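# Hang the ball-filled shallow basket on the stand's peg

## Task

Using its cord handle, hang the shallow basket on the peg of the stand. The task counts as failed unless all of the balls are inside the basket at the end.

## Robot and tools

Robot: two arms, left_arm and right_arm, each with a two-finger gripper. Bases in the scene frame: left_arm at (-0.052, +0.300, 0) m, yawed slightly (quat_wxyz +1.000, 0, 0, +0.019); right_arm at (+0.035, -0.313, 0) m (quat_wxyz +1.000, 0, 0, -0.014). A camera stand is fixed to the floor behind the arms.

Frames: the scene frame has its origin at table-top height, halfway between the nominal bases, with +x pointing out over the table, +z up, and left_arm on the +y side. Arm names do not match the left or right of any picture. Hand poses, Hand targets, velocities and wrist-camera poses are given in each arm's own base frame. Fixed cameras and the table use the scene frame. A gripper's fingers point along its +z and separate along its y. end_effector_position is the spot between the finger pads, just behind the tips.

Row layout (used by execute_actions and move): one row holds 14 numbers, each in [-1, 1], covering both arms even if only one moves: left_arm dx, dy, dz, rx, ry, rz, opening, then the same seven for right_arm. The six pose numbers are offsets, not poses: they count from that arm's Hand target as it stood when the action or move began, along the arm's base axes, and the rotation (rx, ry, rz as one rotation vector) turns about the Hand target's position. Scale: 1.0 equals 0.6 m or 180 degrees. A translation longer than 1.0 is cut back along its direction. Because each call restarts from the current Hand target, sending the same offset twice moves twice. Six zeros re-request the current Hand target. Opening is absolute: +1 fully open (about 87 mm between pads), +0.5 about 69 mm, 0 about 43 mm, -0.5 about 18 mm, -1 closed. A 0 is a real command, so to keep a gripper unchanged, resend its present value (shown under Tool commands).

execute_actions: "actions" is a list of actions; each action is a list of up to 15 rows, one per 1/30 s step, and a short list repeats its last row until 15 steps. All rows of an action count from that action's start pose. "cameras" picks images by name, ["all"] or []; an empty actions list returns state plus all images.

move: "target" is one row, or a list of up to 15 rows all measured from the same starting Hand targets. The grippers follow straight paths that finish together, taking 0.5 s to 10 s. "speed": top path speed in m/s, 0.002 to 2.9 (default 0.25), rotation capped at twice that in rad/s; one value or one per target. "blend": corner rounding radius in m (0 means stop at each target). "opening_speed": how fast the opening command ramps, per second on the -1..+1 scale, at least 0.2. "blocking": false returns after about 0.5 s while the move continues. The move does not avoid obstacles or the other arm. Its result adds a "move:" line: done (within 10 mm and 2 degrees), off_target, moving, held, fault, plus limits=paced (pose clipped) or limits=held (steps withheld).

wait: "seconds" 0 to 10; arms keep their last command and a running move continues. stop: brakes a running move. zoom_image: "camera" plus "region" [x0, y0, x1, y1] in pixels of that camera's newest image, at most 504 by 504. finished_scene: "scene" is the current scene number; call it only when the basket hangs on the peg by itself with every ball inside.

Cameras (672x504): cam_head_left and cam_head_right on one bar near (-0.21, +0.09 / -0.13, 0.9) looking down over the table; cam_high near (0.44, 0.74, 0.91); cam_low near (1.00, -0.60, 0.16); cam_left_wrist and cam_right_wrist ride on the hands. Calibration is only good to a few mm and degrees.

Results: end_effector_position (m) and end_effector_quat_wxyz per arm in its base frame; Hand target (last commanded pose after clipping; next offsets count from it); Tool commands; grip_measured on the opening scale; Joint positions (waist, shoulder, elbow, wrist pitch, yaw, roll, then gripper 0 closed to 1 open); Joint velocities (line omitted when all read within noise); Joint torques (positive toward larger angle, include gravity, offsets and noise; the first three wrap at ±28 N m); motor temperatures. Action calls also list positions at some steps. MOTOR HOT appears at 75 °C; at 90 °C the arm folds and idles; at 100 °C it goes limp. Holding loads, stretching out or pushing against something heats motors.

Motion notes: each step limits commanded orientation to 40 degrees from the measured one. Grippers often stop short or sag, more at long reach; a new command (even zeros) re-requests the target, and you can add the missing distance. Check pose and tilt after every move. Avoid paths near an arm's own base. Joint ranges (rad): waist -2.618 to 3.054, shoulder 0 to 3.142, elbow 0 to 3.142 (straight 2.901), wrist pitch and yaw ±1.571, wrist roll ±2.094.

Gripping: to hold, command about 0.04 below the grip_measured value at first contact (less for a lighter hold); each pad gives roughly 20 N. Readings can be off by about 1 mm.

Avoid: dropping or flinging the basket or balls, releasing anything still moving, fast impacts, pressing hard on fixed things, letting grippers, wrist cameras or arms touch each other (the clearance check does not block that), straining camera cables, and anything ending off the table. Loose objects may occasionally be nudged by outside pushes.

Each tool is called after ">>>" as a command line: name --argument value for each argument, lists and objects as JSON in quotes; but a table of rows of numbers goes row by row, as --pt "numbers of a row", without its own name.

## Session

>>> execute_actions --actions '[]'

Scene clock: 0.00 s.
left_arm: end_effector_position=(+0.3751, +0.0010, +0.0322) grip_measured=+0.994 end_effector_quat_wxyz=(+0.562, -0.003, +0.827, +0.013) | right_arm: end_effector_position=(+0.3697, +0.0138, +0.0292) grip_measured=+0.972 end_effector_quat_wxyz=(+0.554, -0.024, +0.832, +0.012)
Joint positions: left_arm=[-0.017 1.593 0.336 0.878 -0.041 0.003 0.997] | right_arm=[0.029 1.578 0.327 0.855 -0.02 -0.015 0.986]
Joint velocities: within noise
Joint torques (N m): no reading
Motor temperatures (°C): left_arm=[30 37 39 32 29 28 33] | right_arm=[27 33 30 39 26 31 28]
Heat: left arm: 39 °C; right arm: 39 °C.
Hand target: left_arm +0.3810, +0.0019, +0.0421; +0.575, -0.003, +0.818, +0.016 | right_arm +0.3758, +0.0135, +0.0390; +0.568, -0.026, +0.822, +0.010
Tool commands: left_gripper/opening=+1.0 right_gripper/opening=+1.0
camera_calibration:
cam_left_wrist: T_world_to_cam=[[0.0140092, -0.99986, -0.00918687, -0.00773133], [-0.949343, -0.0104157, -0.31407, 0.389614], [0.31393, 0.0131214, -0.949355, 0.0543467], [0, 0, 0, 1]] pos_world=[0.352924, -0.00438524, 0.173889]
cam_right_wrist: T_world_to_cam=[[0.0361355, -0.999343, 0.00292337, -0.00228055], [-0.94977, -0.0352527, -0.310957, 0.383244], [0.310856, 0.00846009, -0.950419, 0.0560615], [0, 0, 0, 1]] pos_world=[0.346649, 0.010757, 0.172461]

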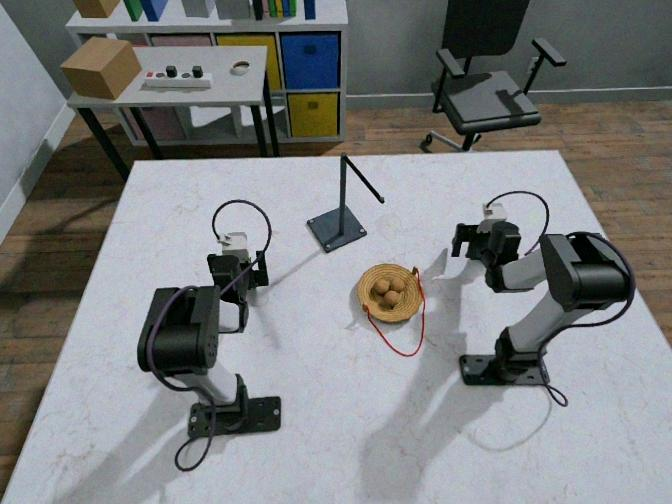

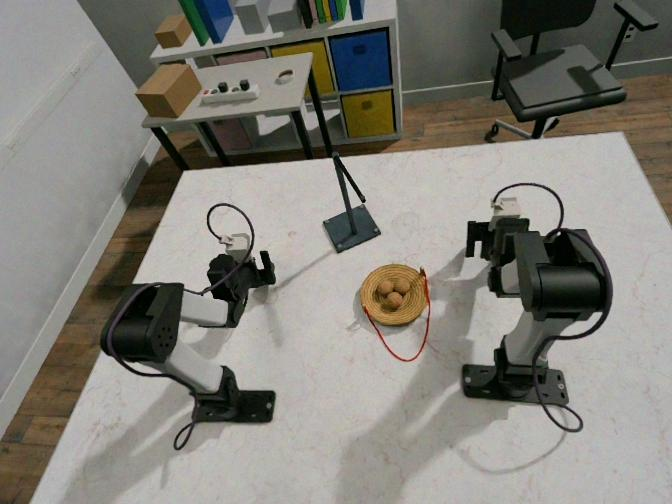

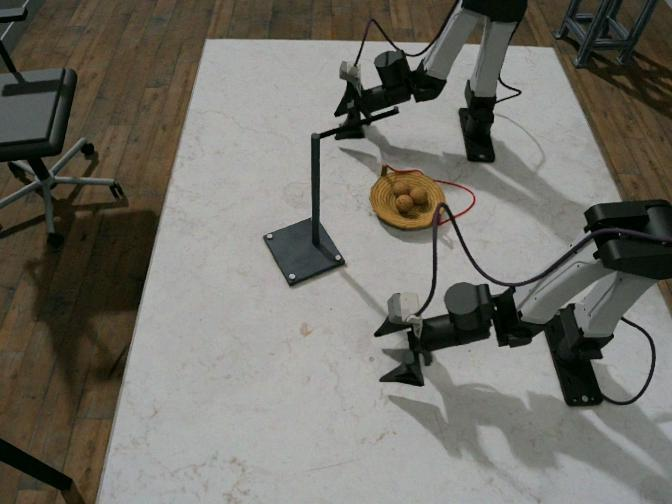

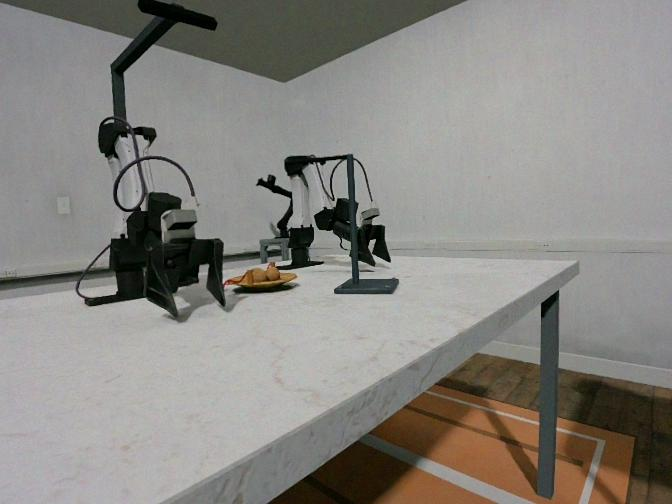

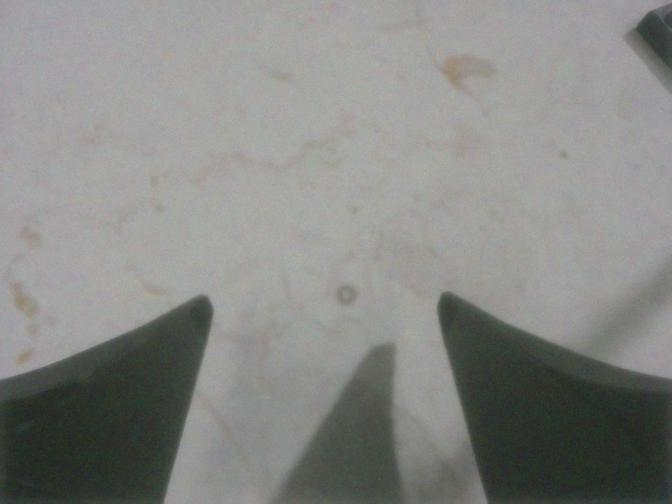

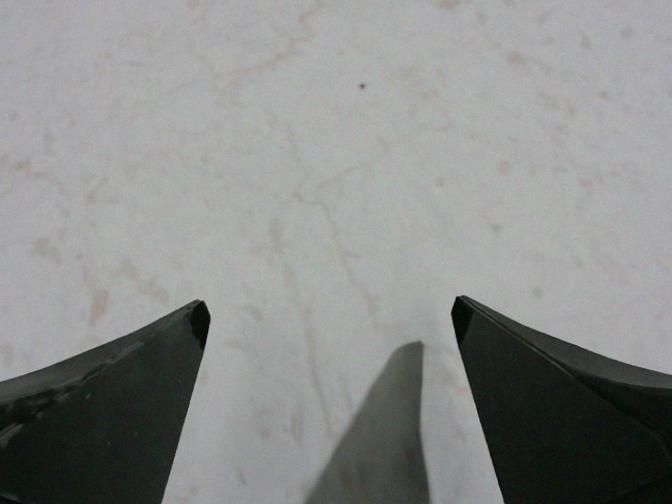

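>>> zoom_image --camera "cam_head_left" --region '[290, 140, 470, 370]'

>>> zoom_image --camera "cam_head_right" --region '[290, 140, 470, 370]'

>>> zoom_image --camera "cam_high" --region '[240, 80, 500, 300]'

Scaled by 2.191 from the camera's 672x504 image, which has a finer 960x720 frame.

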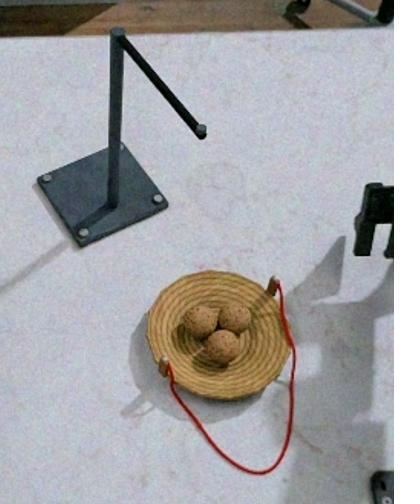

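Scaled by 2.191 from the camera's 672x504 image, which has a finer 960x720 frame.

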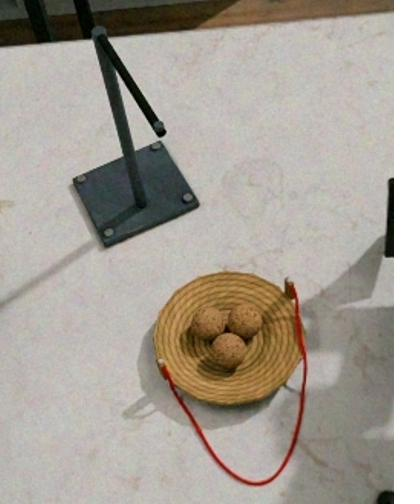

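Scaled by 1.938 from the camera's 672x504 image, which has a finer 960x720 frame.

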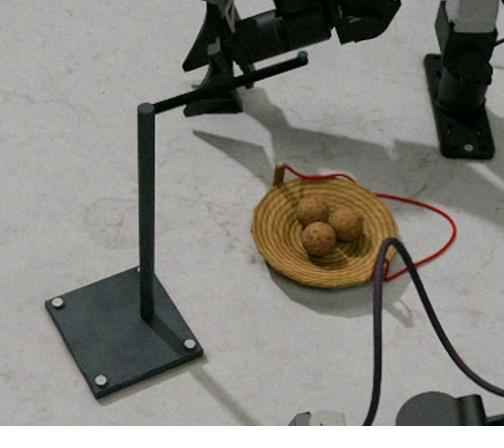

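>>> zoom_image --camera "cam_low" --region '[210, 130, 450, 310]'

Scaled by 2.100 from the camera's 672x504 image, which has a finer 960x720 frame.

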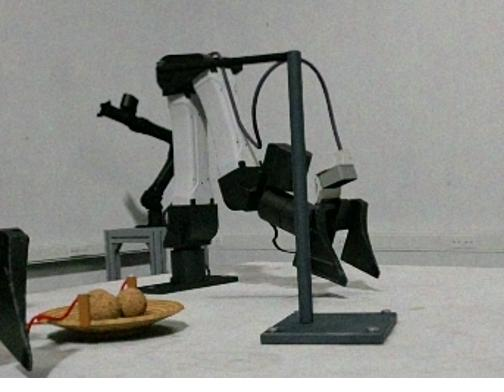

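>>> move --pt "-0.302 -0.503 0.247 0.0655 0.1317 -0.3333 -0.3 -0.049 -0.267 0.1 0 0 -0.139 1" --pt "-0.443 -0.728 0.122 0.1595 0.298 -0.3062 -0.3 -0.049 -0.267 0.1 0 0 -0.139 1" --speed 0.18 --blend 0.03 --cameras '["cam_left_wrist", "cam_head_left"]'

Scene clock: 124.83 s.
left_arm: end_effector_position=(+0.1159, -0.4313, +0.1146) grip_measured=-0.300 end_effector_quat_wxyz=(+0.090, +0.503, +0.858, -0.054) | right_arm: end_effector_position=(+0.3399, -0.1407, +0.0816) grip_measured=+0.972 end_effector_quat_wxyz=(+0.544, +0.154, +0.818, -0.106)
Joint positions: left_arm=[-1.305 2.262 2.223 -1.328 -0.049 -0.239 0.35] | right_arm=[-0.401 1.314 0.424 0.495 -0.022 -0.015 0.986]
Joint torques (N m): left_arm=[-1.11 -8.92 7.42 0.42 -0.16 0.1] | right_arm=[-0.38 -4.9 8.58 1.59 0.02 0.08]
Motor temperatures (°C): left_arm=[30 40 42 37 29 28 32] | right_arm=[27 37 34 43 26 31 28]
Heat: left arm: 42 °C; right arm: 43 °C.
Hand target: left_arm +0.1152, -0.4349, +0.1153; +0.091, +0.497, +0.861, -0.053 | right_arm +0.3464, -0.1468, +0.0989; +0.557, +0.153, +0.808, -0.113
Off the commanded pose: left_arm 0.004 m, 1 deg | right_arm 0.019 m, 2 deg.
move: off_target (right_arm)
camera_calibration:
cam_left_wrist: T_world_to_cam=[[-0.871022, -0.4911, 0.0119115, -0.115996], [-0.38061, 0.689988, 0.615672, 0.294556], [-0.310575, 0.53173, -0.787912, 0.497133], [0, 0, 0, 1]] pos_world=[0.165474, -0.524546, 0.211729]
Images, in order (width x height): cam_head_left 672x504, cam_left_wrist 672x504.

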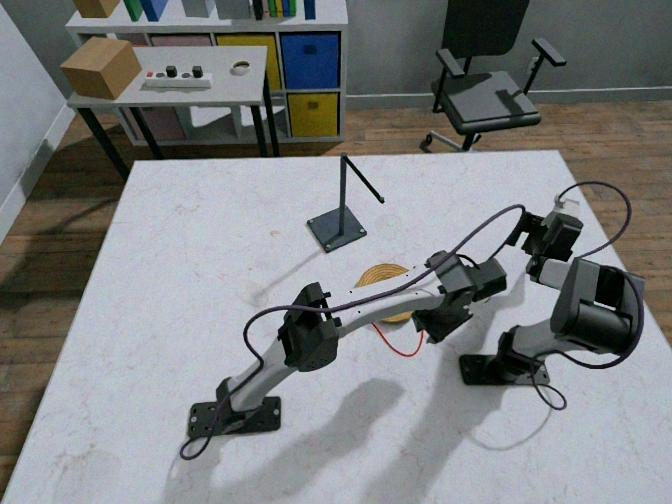

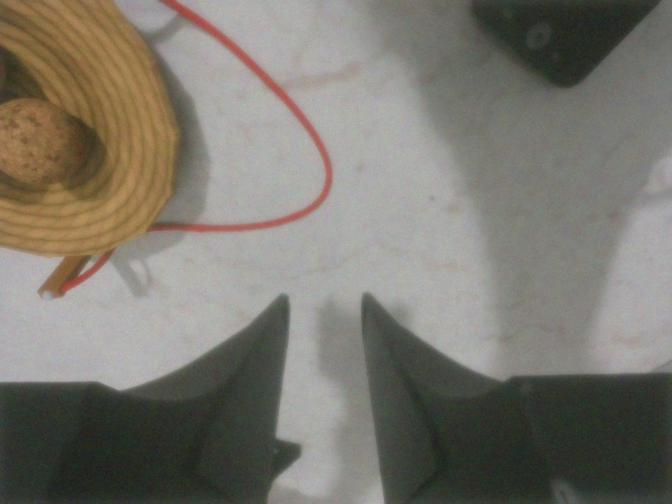

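>>> move --target '[0.0113, -0.010, -0.158, 0, 0, 0, -0.4, 0, 0, 0, 0, 0, 0, 1]' --speed 0.07 --cameras '["cam_left_wrist"]'

Scene clock: 158.53 s.
left_arm: end_effector_position=(+0.1171, -0.4357, +0.0280) grip_measured=-0.400 end_effector_quat_wxyz=(+0.084, +0.504, +0.858, -0.048) | right_arm: end_effector_position=(+0.3399, -0.1407, +0.0816) grip_measured=+0.972 end_effector_quat_wxyz=(+0.544, +0.154, +0.818, -0.106)
Joint positions: left_arm=[-1.305 2.29 1.926 -1.019 -0.049 -0.239 0.3] | right_arm=[-0.401 1.314 0.424 0.495 -0.022 -0.015 0.986]
Joint torques (N m): left_arm=[-0.05 -9.63 4.22 0.89 -0.14 0.2] | right_arm=[-0.4 -4.9 8.58 1.59 0.02 0.08]
Motor temperatures (°C): left_arm=[30 46 44 35 29 28 32] | right_arm=[27 37 36 43 26 31 28]
Heat: left arm: 46 °C; right arm: 43 °C.
Hand target: left_arm +0.1220, -0.4409, +0.0205; +0.091, +0.497, +0.861, -0.053 | right_arm +0.3464, -0.1468, +0.0989; +0.557, +0.153, +0.808, -0.113
Off the commanded pose: left_arm 0.010 m, 1 deg | right_arm 0.019 m, 2 deg.
move: off_target (right_arm)
camera_calibration:
cam_left_wrist: T_world_to_cam=[[-0.871009, -0.491204, 0.00781606, -0.116044], [-0.377833, 0.679976, 0.62839, 0.346305], [-0.313983, 0.544381, -0.777859, 0.437277], [0, 0, 0, 1]] pos_world=[0.167068, -0.530526, 0.123432]
Images, in order (width x height): cam_left_wrist 672x504.

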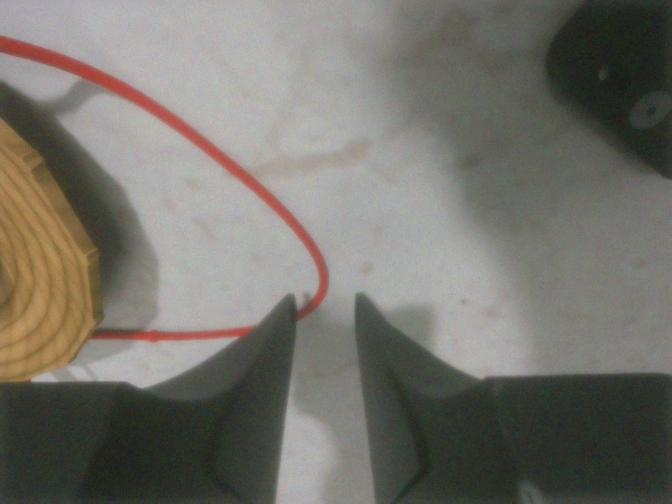

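>>> move --target '[0, 0, -0.053, 0, 0, 0, -0.5, 0, 0, 0, 0, 0, 0, 1]' --speed 0.03 --cameras '["cam_left_wrist"]'

Scene clock: 172.57 s.
left_arm: end_effector_position=(+0.1170, -0.4354, +0.0062) grip_measured=-0.500 end_effector_quat_wxyz=(+0.084, +0.504, +0.858, -0.048) | right_arm: end_effector_position=(+0.3399, -0.1407, +0.0816) grip_measured=+0.972 end_effector_quat_wxyz=(+0.544, +0.154, +0.818, -0.106)
Joint positions: left_arm=[-1.305 2.304 1.863 -0.941 -0.049 -0.238 0.25] | right_arm=[-0.401 1.314 0.424 0.495 -0.022 -0.015 0.986]
Joint torques (N m): left_arm=[-0.05 -8.68 2.7 1.18 -0.12 0.2] | right_arm=[-0.38 -4.89 8.58 1.59 0.02 0.08]
Heat: left arm: 49 °C; right arm: 43 °C.
Hand target: left_arm +0.1220, -0.4409, -0.0113; +0.091, +0.497, +0.861, -0.053 | right_arm +0.3464, -0.1468, +0.0989; +0.557, +0.153, +0.808, -0.113
Off the commanded pose: left_arm 0.019 m, 1 deg | right_arm 0.019 m, 2 deg.
move: off_target (left_arm, right_arm)
camera_calibration:
cam_left_wrist: T_world_to_cam=[[-0.871751, -0.48989, 0.00761964, -0.115108], [-0.377044, 0.680711, 0.628069, 0.360084], [-0.312872, 0.544646, -0.778121, 0.420131], [0, 0, 0, 1]] pos_world=[0.166869, -0.530326, 0.101632]
Images, in order (width x height): cam_left_wrist 672x504.

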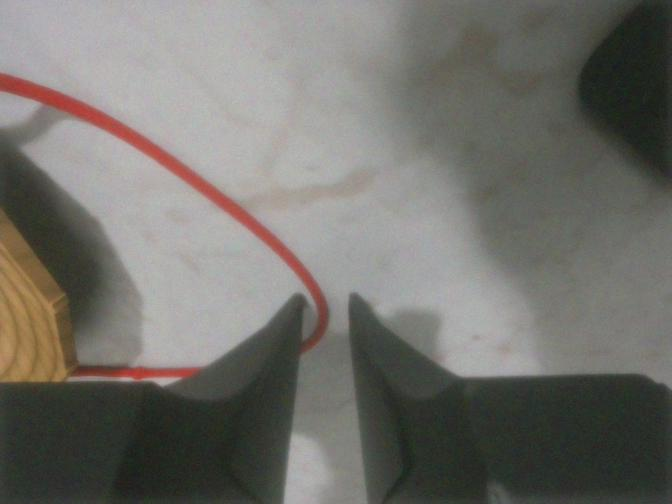

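>>> move --target '[0, 0, -0.005, 0, 0, 0, -1, 0, 0, 0, 0, 0, 0, 1]' --opening_speed 0.6 --cameras '["cam_left_wrist"]'

>>> zoom_image --camera "cam_left_wrist" --region '[240, 220, 440, 370]'

Scene clock: 180.23 s.
left_arm: end_effector_position=(+0.1174, -0.4379, +0.0058) grip_measured=-0.913 end_effector_quat_wxyz=(+0.087, +0.504, +0.858, -0.052) | right_arm: end_effector_position=(+0.3399, -0.1407, +0.0816) grip_measured=+0.972 end_effector_quat_wxyz=(+0.544, +0.154, +0.818, -0.106)
Joint positions: left_arm=[-1.305 2.304 1.861 -0.929 -0.047 -0.238 0.044] | right_arm=[-0.401 1.314 0.424 0.495 -0.022 -0.015 0.986]
Joint torques (N m): left_arm=[-0.05 -8.43 2.3 1.18 -0.14 0.2] | right_arm=[-0.39 -4.9 8.58 1.6 0.02 0.08]
Heat: left arm: 48 °C; right arm: 43 °C.
Hand target: left_arm +0.1220, -0.4409, -0.0143; +0.091, +0.497, +0.861, -0.053 | right_arm +0.3464, -0.1468, +0.0989; +0.557, +0.153, +0.808, -0.113
Off the commanded pose: left_arm 0.021 m, 1 deg | right_arm 0.019 m, 2 deg.
move: off_target (left_arm, right_arm)
camera_calibration:
cam_left_wrist: T_world_to_cam=[[-0.871927, -0.489499, 0.0115883, -0.115759], [-0.377615, 0.687321, 0.620481, 0.365238], [-0.31169, 0.536638, -0.784136, 0.417673], [0, 0, 0, 1]] pos_world=[0.167171, -0.531839, 0.10223]
Images, in order (width x height): cam_left_wrist 672x504.

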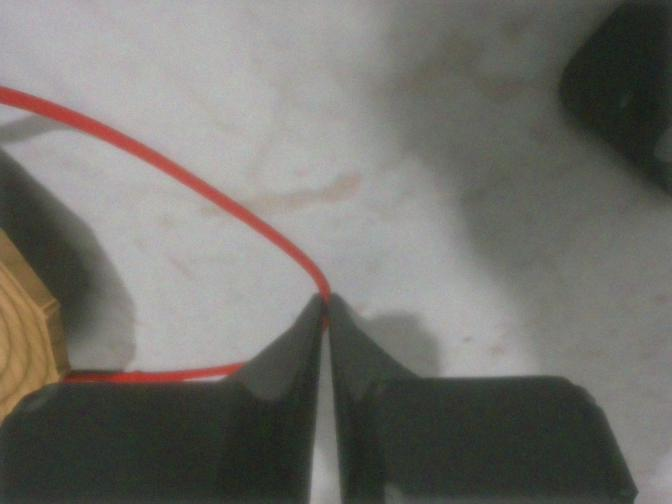

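Scaled by 2.520 from the camera's 672x504 image, which has a finer 960x720 frame.

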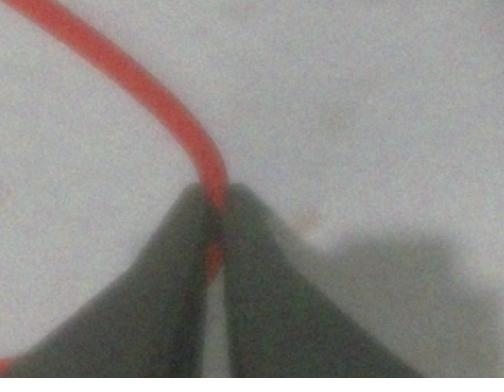

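>>> move --pt "0 0 0.165 0 0 0 -1 -0.0 0 0 0 0 0 1" --pt "0.13 0.052 0.28 -0.096 -0.056 0 -1 0 0 0 0 0 0 1" --pt "0.233 0.088 0.36 -0.192 -0.111 0 -1 0 0 0 0 0 0 1" --speed 0.08 --blend 0.03 --cameras '["cam_left_wrist", "cam_head_left"]'

>>> zoom_image --camera "cam_head_left" --region '[290, 140, 470, 370]'

Scene clock: 208.20 s.
left_arm: end_effector_position=(+0.2566, -0.3822, +0.1790) grip_measured=-0.913 end_effector_quat_wxyz=(+0.343, +0.450, +0.801, -0.197) | right_arm: end_effector_position=(+0.3399, -0.1407, +0.0816) grip_measured=+0.972 end_effector_quat_wxyz=(+0.544, +0.154, +0.818, -0.106)
Joint positions: left_arm=[-0.964 1.706 1.487 -0.539 0.051 0.038 0.044] | right_arm=[-0.401 1.314 0.424 0.495 -0.022 -0.015 0.986]
Joint torques (N m): left_arm=[0.02 -10.85 4.68 1.95 0.06 0.34] | right_arm=[-0.39 -4.88 8.55 1.59 0.02 0.08]
Heat: left arm: 50 °C; right arm: 43 °C.
Hand target: left_arm +0.2618, -0.3881, +0.2016; +0.379, +0.450, +0.778, -0.219 | right_arm +0.3464, -0.1468, +0.0989; +0.557, +0.153, +0.808, -0.113
Off the commanded pose: left_arm 0.024 m, 5 deg | right_arm 0.019 m, 2 deg.
move: off_target (left_arm, right_arm)
camera_calibration:
cam_left_wrist: T_world_to_cam=[[-0.856958, -0.515085, 0.0175846, 0.0161212], [-0.513385, 0.856138, 0.0588472, 0.471915], [-0.0453662, 0.0414019, -0.998112, 0.347626], [0, 0, 0, 1]] pos_world=[0.27186, -0.410113, 0.318916]
Images, in order (width x height): cam_head_left 672x504, cam_left_wrist 672x504.

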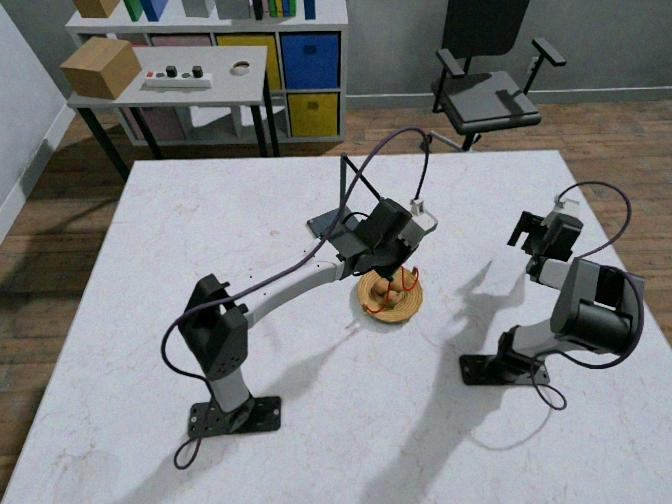

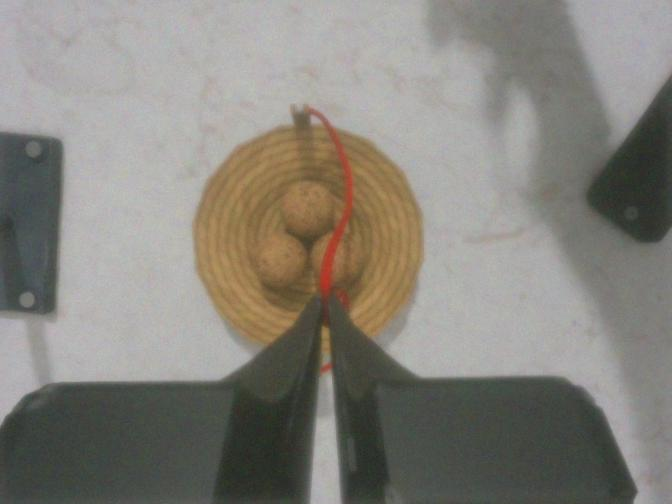

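Scaled by 2.191 from the camera's 672x504 image, which has a finer 960x720 frame.

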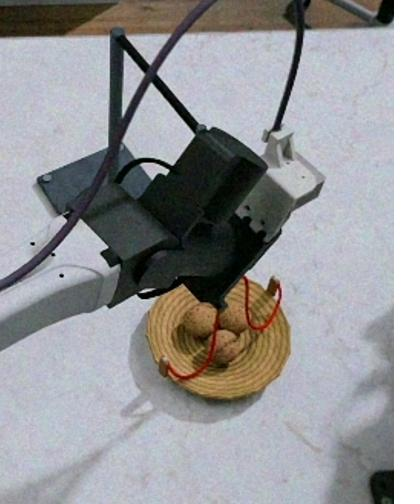

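>>> move --target '[0.003, 0.005, 0.09, -0.13, -0.075, -0.028, -1, 0, 0, 0, 0, 0, 0, 1]' --speed 0.07 --cameras '["cam_left_wrist", "cam_head_left", "cam_high"]'

>>> zoom_image --camera "cam_head_left" --region '[290, 140, 470, 370]'

Scene clock: 219.50 s.
left_arm: end_effector_position=(+0.2606, -0.3836, +0.2300) grip_measured=-0.913 end_effector_quat_wxyz=(+0.505, +0.424, +0.680, -0.320) | right_arm: end_effector_position=(+0.3399, -0.1407, +0.0816) grip_measured=+0.972 end_effector_quat_wxyz=(+0.544, +0.154, +0.818, -0.106)
Joint positions: left_arm=[-0.899 1.454 1.078 0.081 0.214 0.057 0.044] | right_arm=[-0.401 1.314 0.424 0.495 -0.022 -0.015 0.986]
Joint torques (N m): left_arm=[0.2 -8.39 4.89 2.33 0.07 0.27] | right_arm=[-0.39 -4.88 8.55 1.6 0.02 0.08]
Heat: left arm: 50 °C; right arm: 43 °C.
Hand target: left_arm +0.2636, -0.3851, +0.2556; +0.541, +0.420, +0.648, -0.334 | right_arm +0.3464, -0.1468, +0.0989; +0.557, +0.153, +0.808, -0.113
Off the commanded pose: left_arm 0.026 m, 6 deg | right_arm 0.019 m, 2 deg.
move: off_target (left_arm, right_arm)
camera_calibration:
cam_left_wrist: T_world_to_cam=[[-0.90282, -0.429736, 0.015582, 0.0630575], [-0.399984, 0.825908, -0.397353, 0.535927], [0.157888, -0.364971, -0.917533, 0.171447], [0, 0, 0, 1]] pos_world=[0.244222, -0.352955, 0.369278]
Images, in order (width x height): cam_head_left 672x504, cam_high 672x504, cam_left_wrist 672x504.

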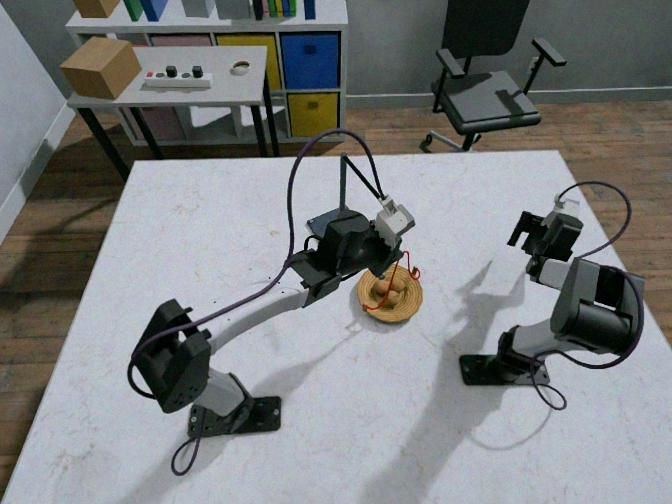

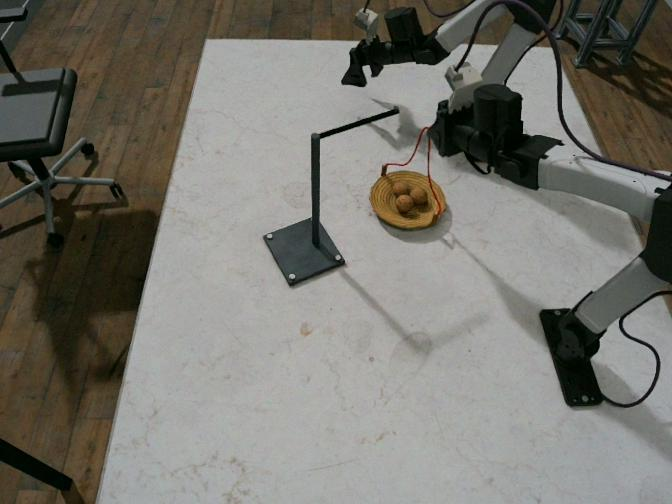

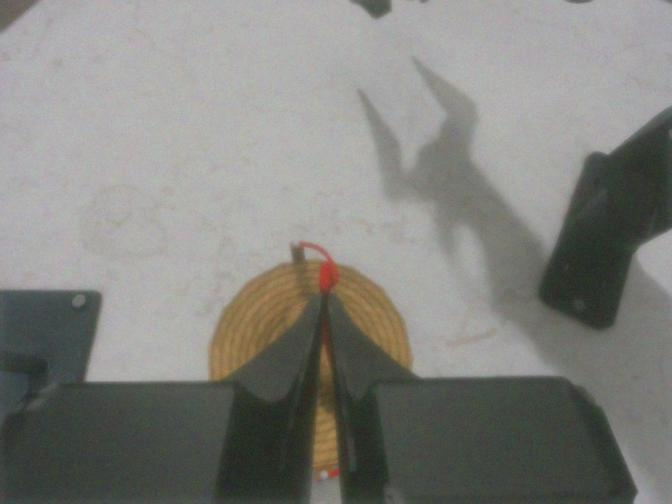

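Scaled by 2.191 from the camera's 672x504 image, which has a finer 960x720 frame.

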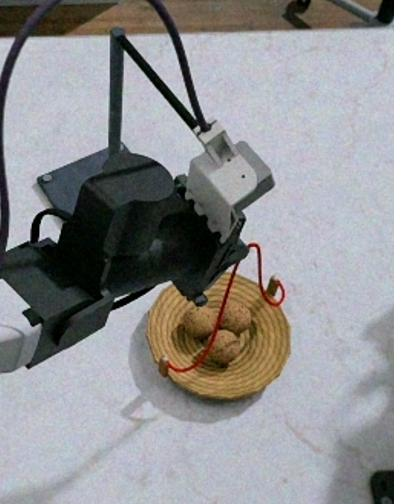

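>>> move --target '[0.0, 0.0, 0.05, 0, 0, 0, -1, 0, 0, 0, 0, 0, 0, 1]' --speed 0.04 --cameras '["cam_head_left"]'

>>> zoom_image --camera "cam_head_left" --region '[310, 200, 450, 340]'

Scene clock: 225.87 s.
left_arm: end_effector_position=(+0.2640, -0.3879, +0.2584) grip_measured=-0.913 end_effector_quat_wxyz=(+0.524, +0.419, +0.666, -0.327) | right_arm: end_effector_position=(+0.3399, -0.1407, +0.0816) grip_measured=+0.972 end_effector_quat_wxyz=(+0.544, +0.154, +0.818, -0.106)
Joint positions: left_arm=[-0.899 1.448 1.141 0.062 0.214 0.057 0.044] | right_arm=[-0.401 1.314 0.424 0.495 -0.022 -0.015 0.986]
Joint torques (N m): left_arm=[0.21 -8.29 8.7 1.4 0.06 0.26] | right_arm=[-0.38 -4.89 8.57 1.6 0.02 0.08]
Heat: left arm: 50 °C; right arm: 43 °C.
Hand target: left_arm +0.2636, -0.3851, +0.2856; +0.541, +0.420, +0.648, -0.334 | right_arm +0.3464, -0.1468, +0.0989; +0.557, +0.153, +0.808, -0.113
Off the commanded pose: left_arm 0.027 m, 3 deg | right_arm 0.019 m, 2 deg.
move: off_target (left_arm, right_arm)
Images, in order (width x height): cam_head_left 672x504.

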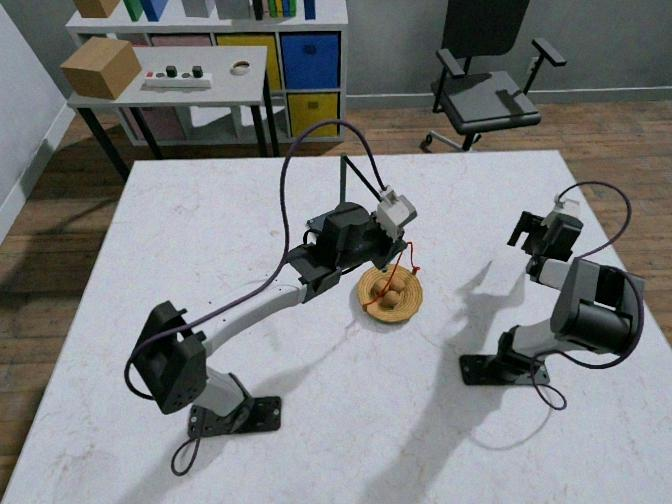

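Scaled by 3.600 from the camera's 672x504 image, which has a finer 960x720 frame.

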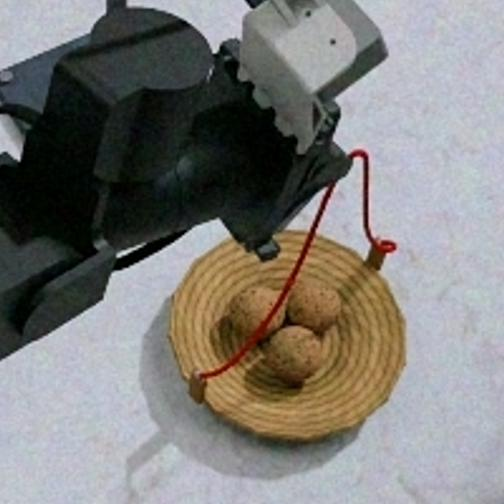

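>>> move --target '[0.0, 0.0, 0.03, 0, 0, 0, -1, 0, 0, 0, 0, 0, 0, 1]' --speed 0.02 --cameras '["cam_head_left"]'

>>> zoom_image --camera "cam_head_left" --region '[310, 200, 450, 340]'

Scene clock: 230.63 s.
left_arm: end_effector_position=(+0.2635, -0.3870, +0.2710) grip_measured=-0.913 end_effector_quat_wxyz=(+0.518, +0.420, +0.671, -0.324) | right_arm: end_effector_position=(+0.3399, -0.1407, +0.0816) grip_measured=+0.972 end_effector_quat_wxyz=(+0.544, +0.154, +0.818, -0.106)
Joint positions: left_arm=[-0.898 1.448 1.205 -0.019 0.214 0.057 0.044] | right_arm=[-0.401 1.314 0.424 0.495 -0.022 -0.015 0.986]
Joint torques (N m): left_arm=[0.16 -8.23 9.25 1.51 0.06 0.26] | right_arm=[-0.39 -4.88 8.57 1.59 0.02 0.08]
Heat: left arm: 50 °C; right arm: 43 °C.
Hand target: left_arm +0.2636, -0.3851, +0.3036; +0.541, +0.420, +0.648, -0.334 | right_arm +0.3464, -0.1468, +0.0989; +0.557, +0.153, +0.808, -0.113
Off the commanded pose: left_arm 0.033 m, 4 deg | right_arm 0.019 m, 2 deg.
move: off_target (left_arm, right_arm)
Images, in order (width x height): cam_head_left 672x504.

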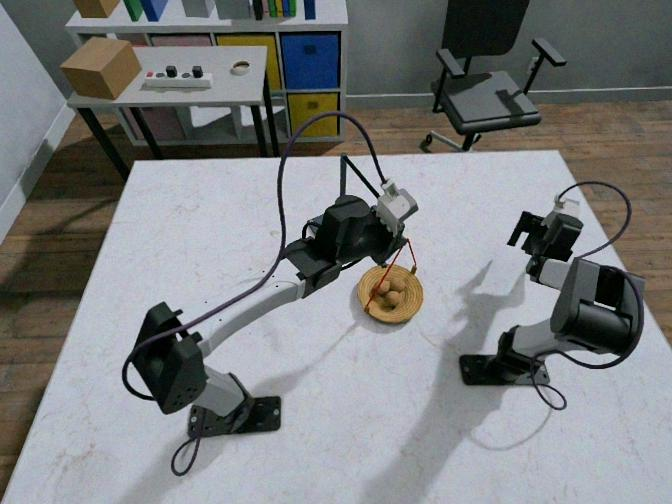

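Scaled by 3.600 from the camera's 672x504 image, which has a finer 960x720 frame.

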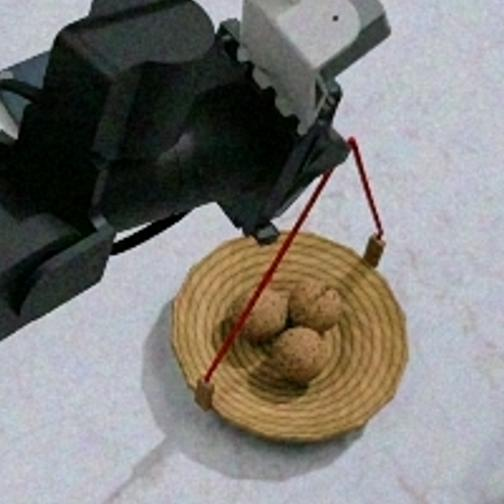

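>>> move --target '[0.0, -0.002, 0.04, 0, 0, 0, -1, 0, 0, 0, 0, 0, 0, 1]' --speed 0.02 --cameras '["cam_head_left","cam_low"]'

>>> zoom_image --camera "cam_head_left" --region '[310, 200, 450, 340]'

>>> zoom_image --camera "cam_low" --region '[170, 130, 410, 310]'

Scene clock: 240.70 s.
left_arm: end_effector_position=(+0.2624, -0.3856, +0.2961) grip_measured=-0.913 end_effector_quat_wxyz=(+0.516, +0.421, +0.672, -0.324) | right_arm: end_effector_position=(+0.3399, -0.1407, +0.0816) grip_measured=+0.972 end_effector_quat_wxyz=(+0.544, +0.154, +0.818, -0.106)
Joint positions: left_arm=[-0.898 1.448 1.309 -0.126 0.214 0.057 0.044] | right_arm=[-0.401 1.314 0.424 0.495 -0.022 -0.015 0.986]
Joint torques (N m): left_arm=[-0.09 -7.04 9.57 1.63 0.04 0.25] | right_arm=[-0.38 -4.88 8.58 1.59 0.01 0.08]
Heat: left arm: 50 °C; right arm: 43 °C.
Hand target: left_arm +0.2636, -0.3863, +0.3277; +0.541, +0.420, +0.648, -0.334 | right_arm +0.3464, -0.1468, +0.0989; +0.557, +0.153, +0.808, -0.113
Off the commanded pose: left_arm 0.032 m, 4 deg | right_arm 0.019 m, 2 deg.
move: off_target (left_arm, right_arm)
Images, in order (width x height): cam_head_left 672x504, cam_low 672x504.

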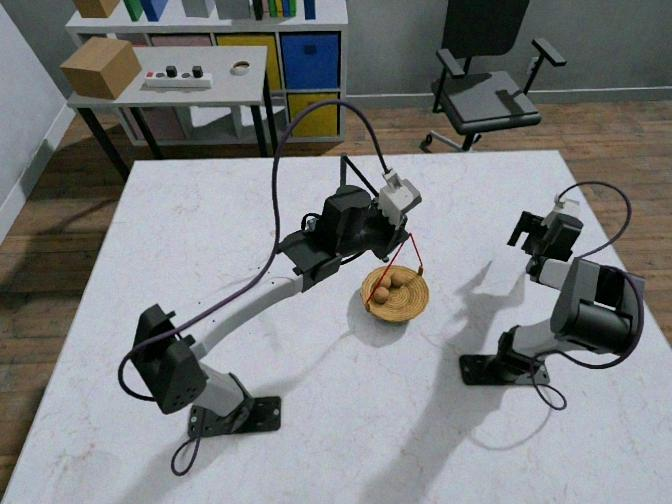

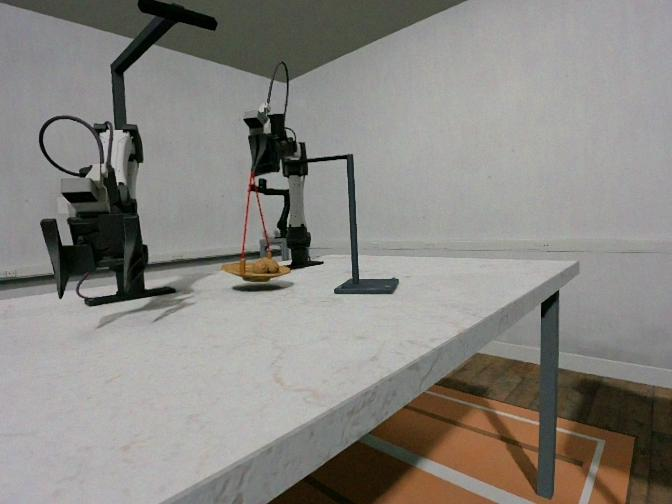

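Scaled by 3.600 from the camera's 672x504 image, which has a finer 960x720 frame.

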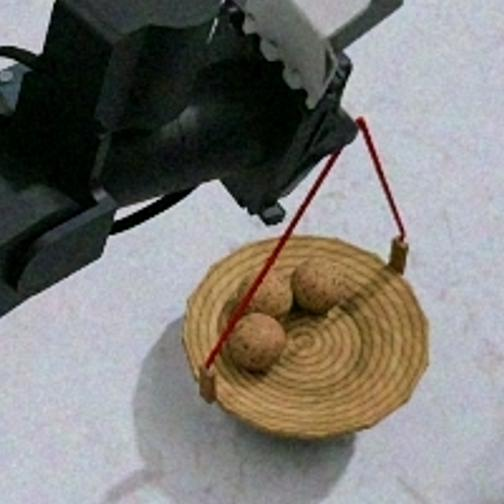

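Scaled by 2.100 from the camera's 672x504 image, which has a finer 960x720 frame.

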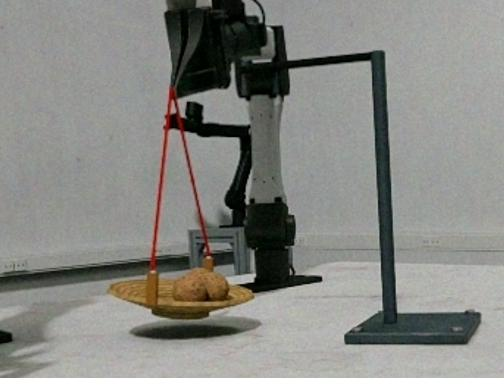

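>>> move --target '[-0.01, -0.003, 0.13, 0, 0, 0, -1, 0, 0, 0, 0, 0, 0, 1]' --speed 0.03 --cameras '["cam_head_left","cam_low","cam_left_wrist"]'

>>> zoom_image --camera "cam_low" --region '[170, 110, 410, 290]'

Scene clock: 263.23 s.
left_arm: end_effector_position=(+0.2611, -0.3839, +0.3867) grip_measured=-0.913 end_effector_quat_wxyz=(+0.527, +0.418, +0.664, -0.328) | right_arm: end_effector_position=(+0.3399, -0.1407, +0.0816) grip_measured=+0.972 end_effector_quat_wxyz=(+0.544, +0.154, +0.818, -0.106)
Joint positions: left_arm=[-0.898 1.517 1.72 -0.441 0.214 0.057 0.044] | right_arm=[-0.401 1.314 0.424 0.495 -0.022 -0.015 0.986]
Joint torques (N m): left_arm=[-1.89 -5.31 8.81 1.61 -0.14 0.21] | right_arm=[-0.38 -4.9 8.57 1.6 0.01 0.08]
Motor temperatures (°C): left_arm=[30 48 49 37 29 28 33] | right_arm=[27 38 40 43 26 31 28]
Heat: left arm: 49 °C; right arm: 43 °C.
Hand target: left_arm +0.2576, -0.3880, +0.4058; +0.541, +0.419, +0.648, -0.334 | right_arm +0.3464, -0.1468, +0.0989; +0.557, +0.153, +0.808, -0.113
Off the commanded pose: left_arm 0.020 m, 3 deg | right_arm 0.019 m, 2 deg.
move: off_target (left_arm, right_arm)
camera_calibration:
cam_left_wrist: T_world_to_cam=[[-0.902983, -0.429668, 0.00260278, 0.066037], [-0.385154, 0.806718, -0.448176, 0.607034], [0.190467, -0.405698, -0.893942, 0.281839], [0, 0, 0, 1]] pos_world=[0.239751, -0.34699, 0.523834]
Images, in order (width x height): cam_head_left 672x504, cam_low 672x504, cam_left_wrist 672x504.

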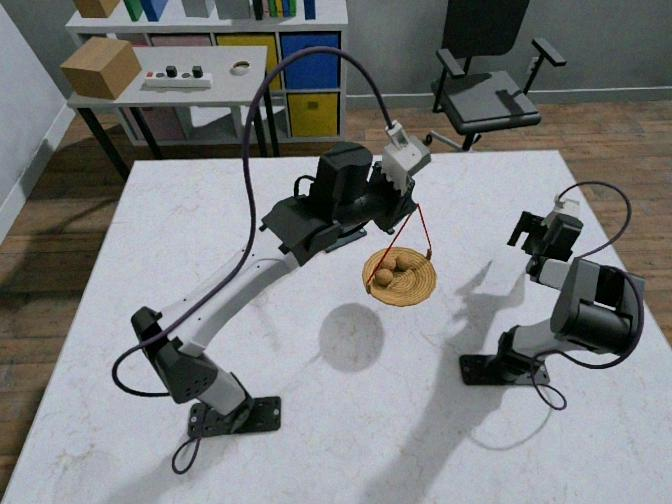

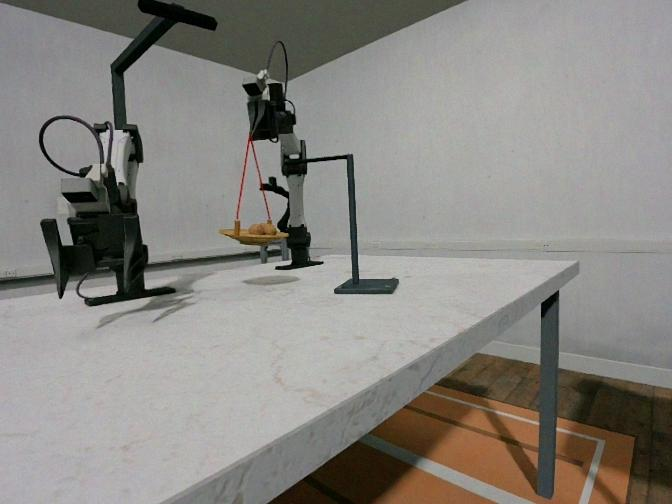

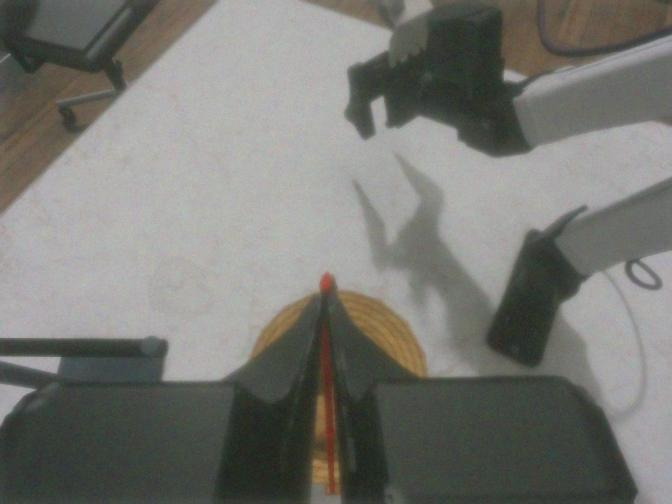

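Scaled by 2.100 from the camera's 672x504 image, which has a finer 960x720 frame.

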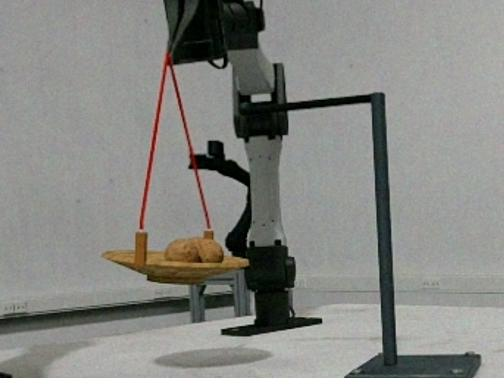

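>>> move --target '[0.09, 0.044, -0.01, 0, 0, 0, -1, 0, 0, 0, 0, 0, 0, 1]' --speed 0.025 --cameras '["cam_left_wrist","cam_high"]'

>>> zoom_image --camera "cam_high" --region '[280, 40, 520, 240]'

>>> zoom_image --camera "cam_left_wrist" --region '[130, 250, 430, 500]'

Scene clock: 279.67 s.
left_arm: end_effector_position=(+0.3093, -0.3600, +0.3773) grip_measured=-0.913 end_effector_quat_wxyz=(+0.520, +0.412, +0.673, -0.329) | right_arm: end_effector_position=(+0.3399, -0.1407, +0.0816) grip_measured=+0.972 end_effector_quat_wxyz=(+0.544, +0.154, +0.818, -0.106)
Joint positions: left_arm=[-0.735 1.572 1.749 -0.441 0.367 0.081 0.044] | right_arm=[-0.401 1.314 0.424 0.495 -0.022 -0.015 0.986]
Joint torques (N m): left_arm=[0.1 -5.71 8.94 1.71 0.14 0.35] | right_arm=[-0.4 -4.9 8.54 1.59 0.02 0.07]
Heat: left arm: 48 °C; right arm: 43 °C.
Hand target: left_arm +0.3116, -0.3617, +0.3997; +0.541, +0.420, +0.648, -0.334 | right_arm +0.3464, -0.1468, +0.0989; +0.557, +0.153, +0.808, -0.113
Off the commanded pose: left_arm 0.023 m, 4 deg | right_arm 0.019 m, 2 deg.
move: off_target (left_arm, right_arm)
camera_calibration:
cam_left_wrist: T_world_to_cam=[[-0.898677, -0.438022, 0.0227258, 0.10789], [-0.403098, 0.80438, -0.436445, 0.602339], [0.172892, -0.401384, -0.899444, 0.282938], [0, 0, 0, 1]] pos_world=[0.290842, -0.323685, 0.514922]
Images, in order (width x height): cam_high 672x504, cam_left_wrist 672x504.

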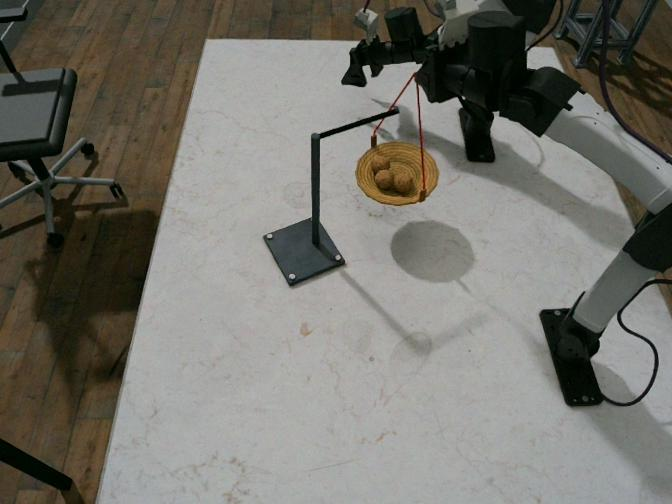

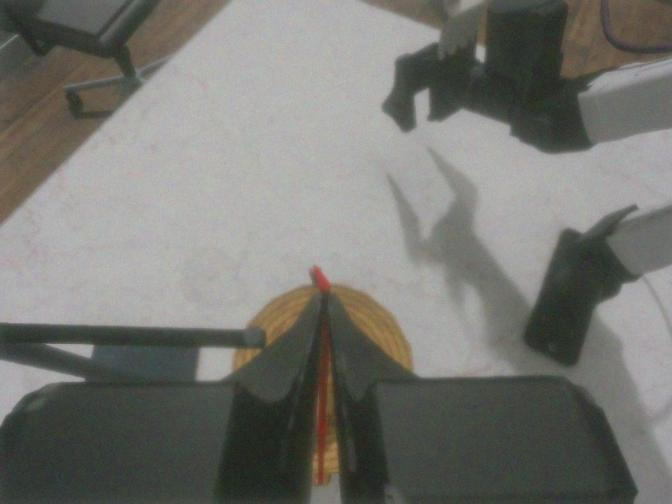

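Scaled by 2.100 from the camera's 672x504 image, which has a finer 960x720 frame.

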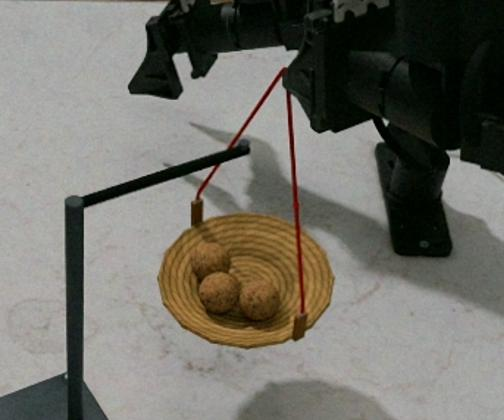

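Scaled by 1.680 from the camera's 672x504 image, which has a finer 960x720 frame.

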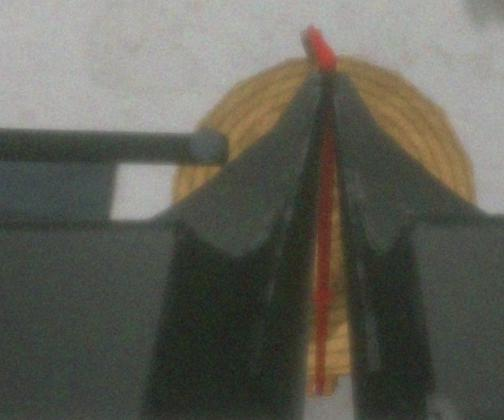

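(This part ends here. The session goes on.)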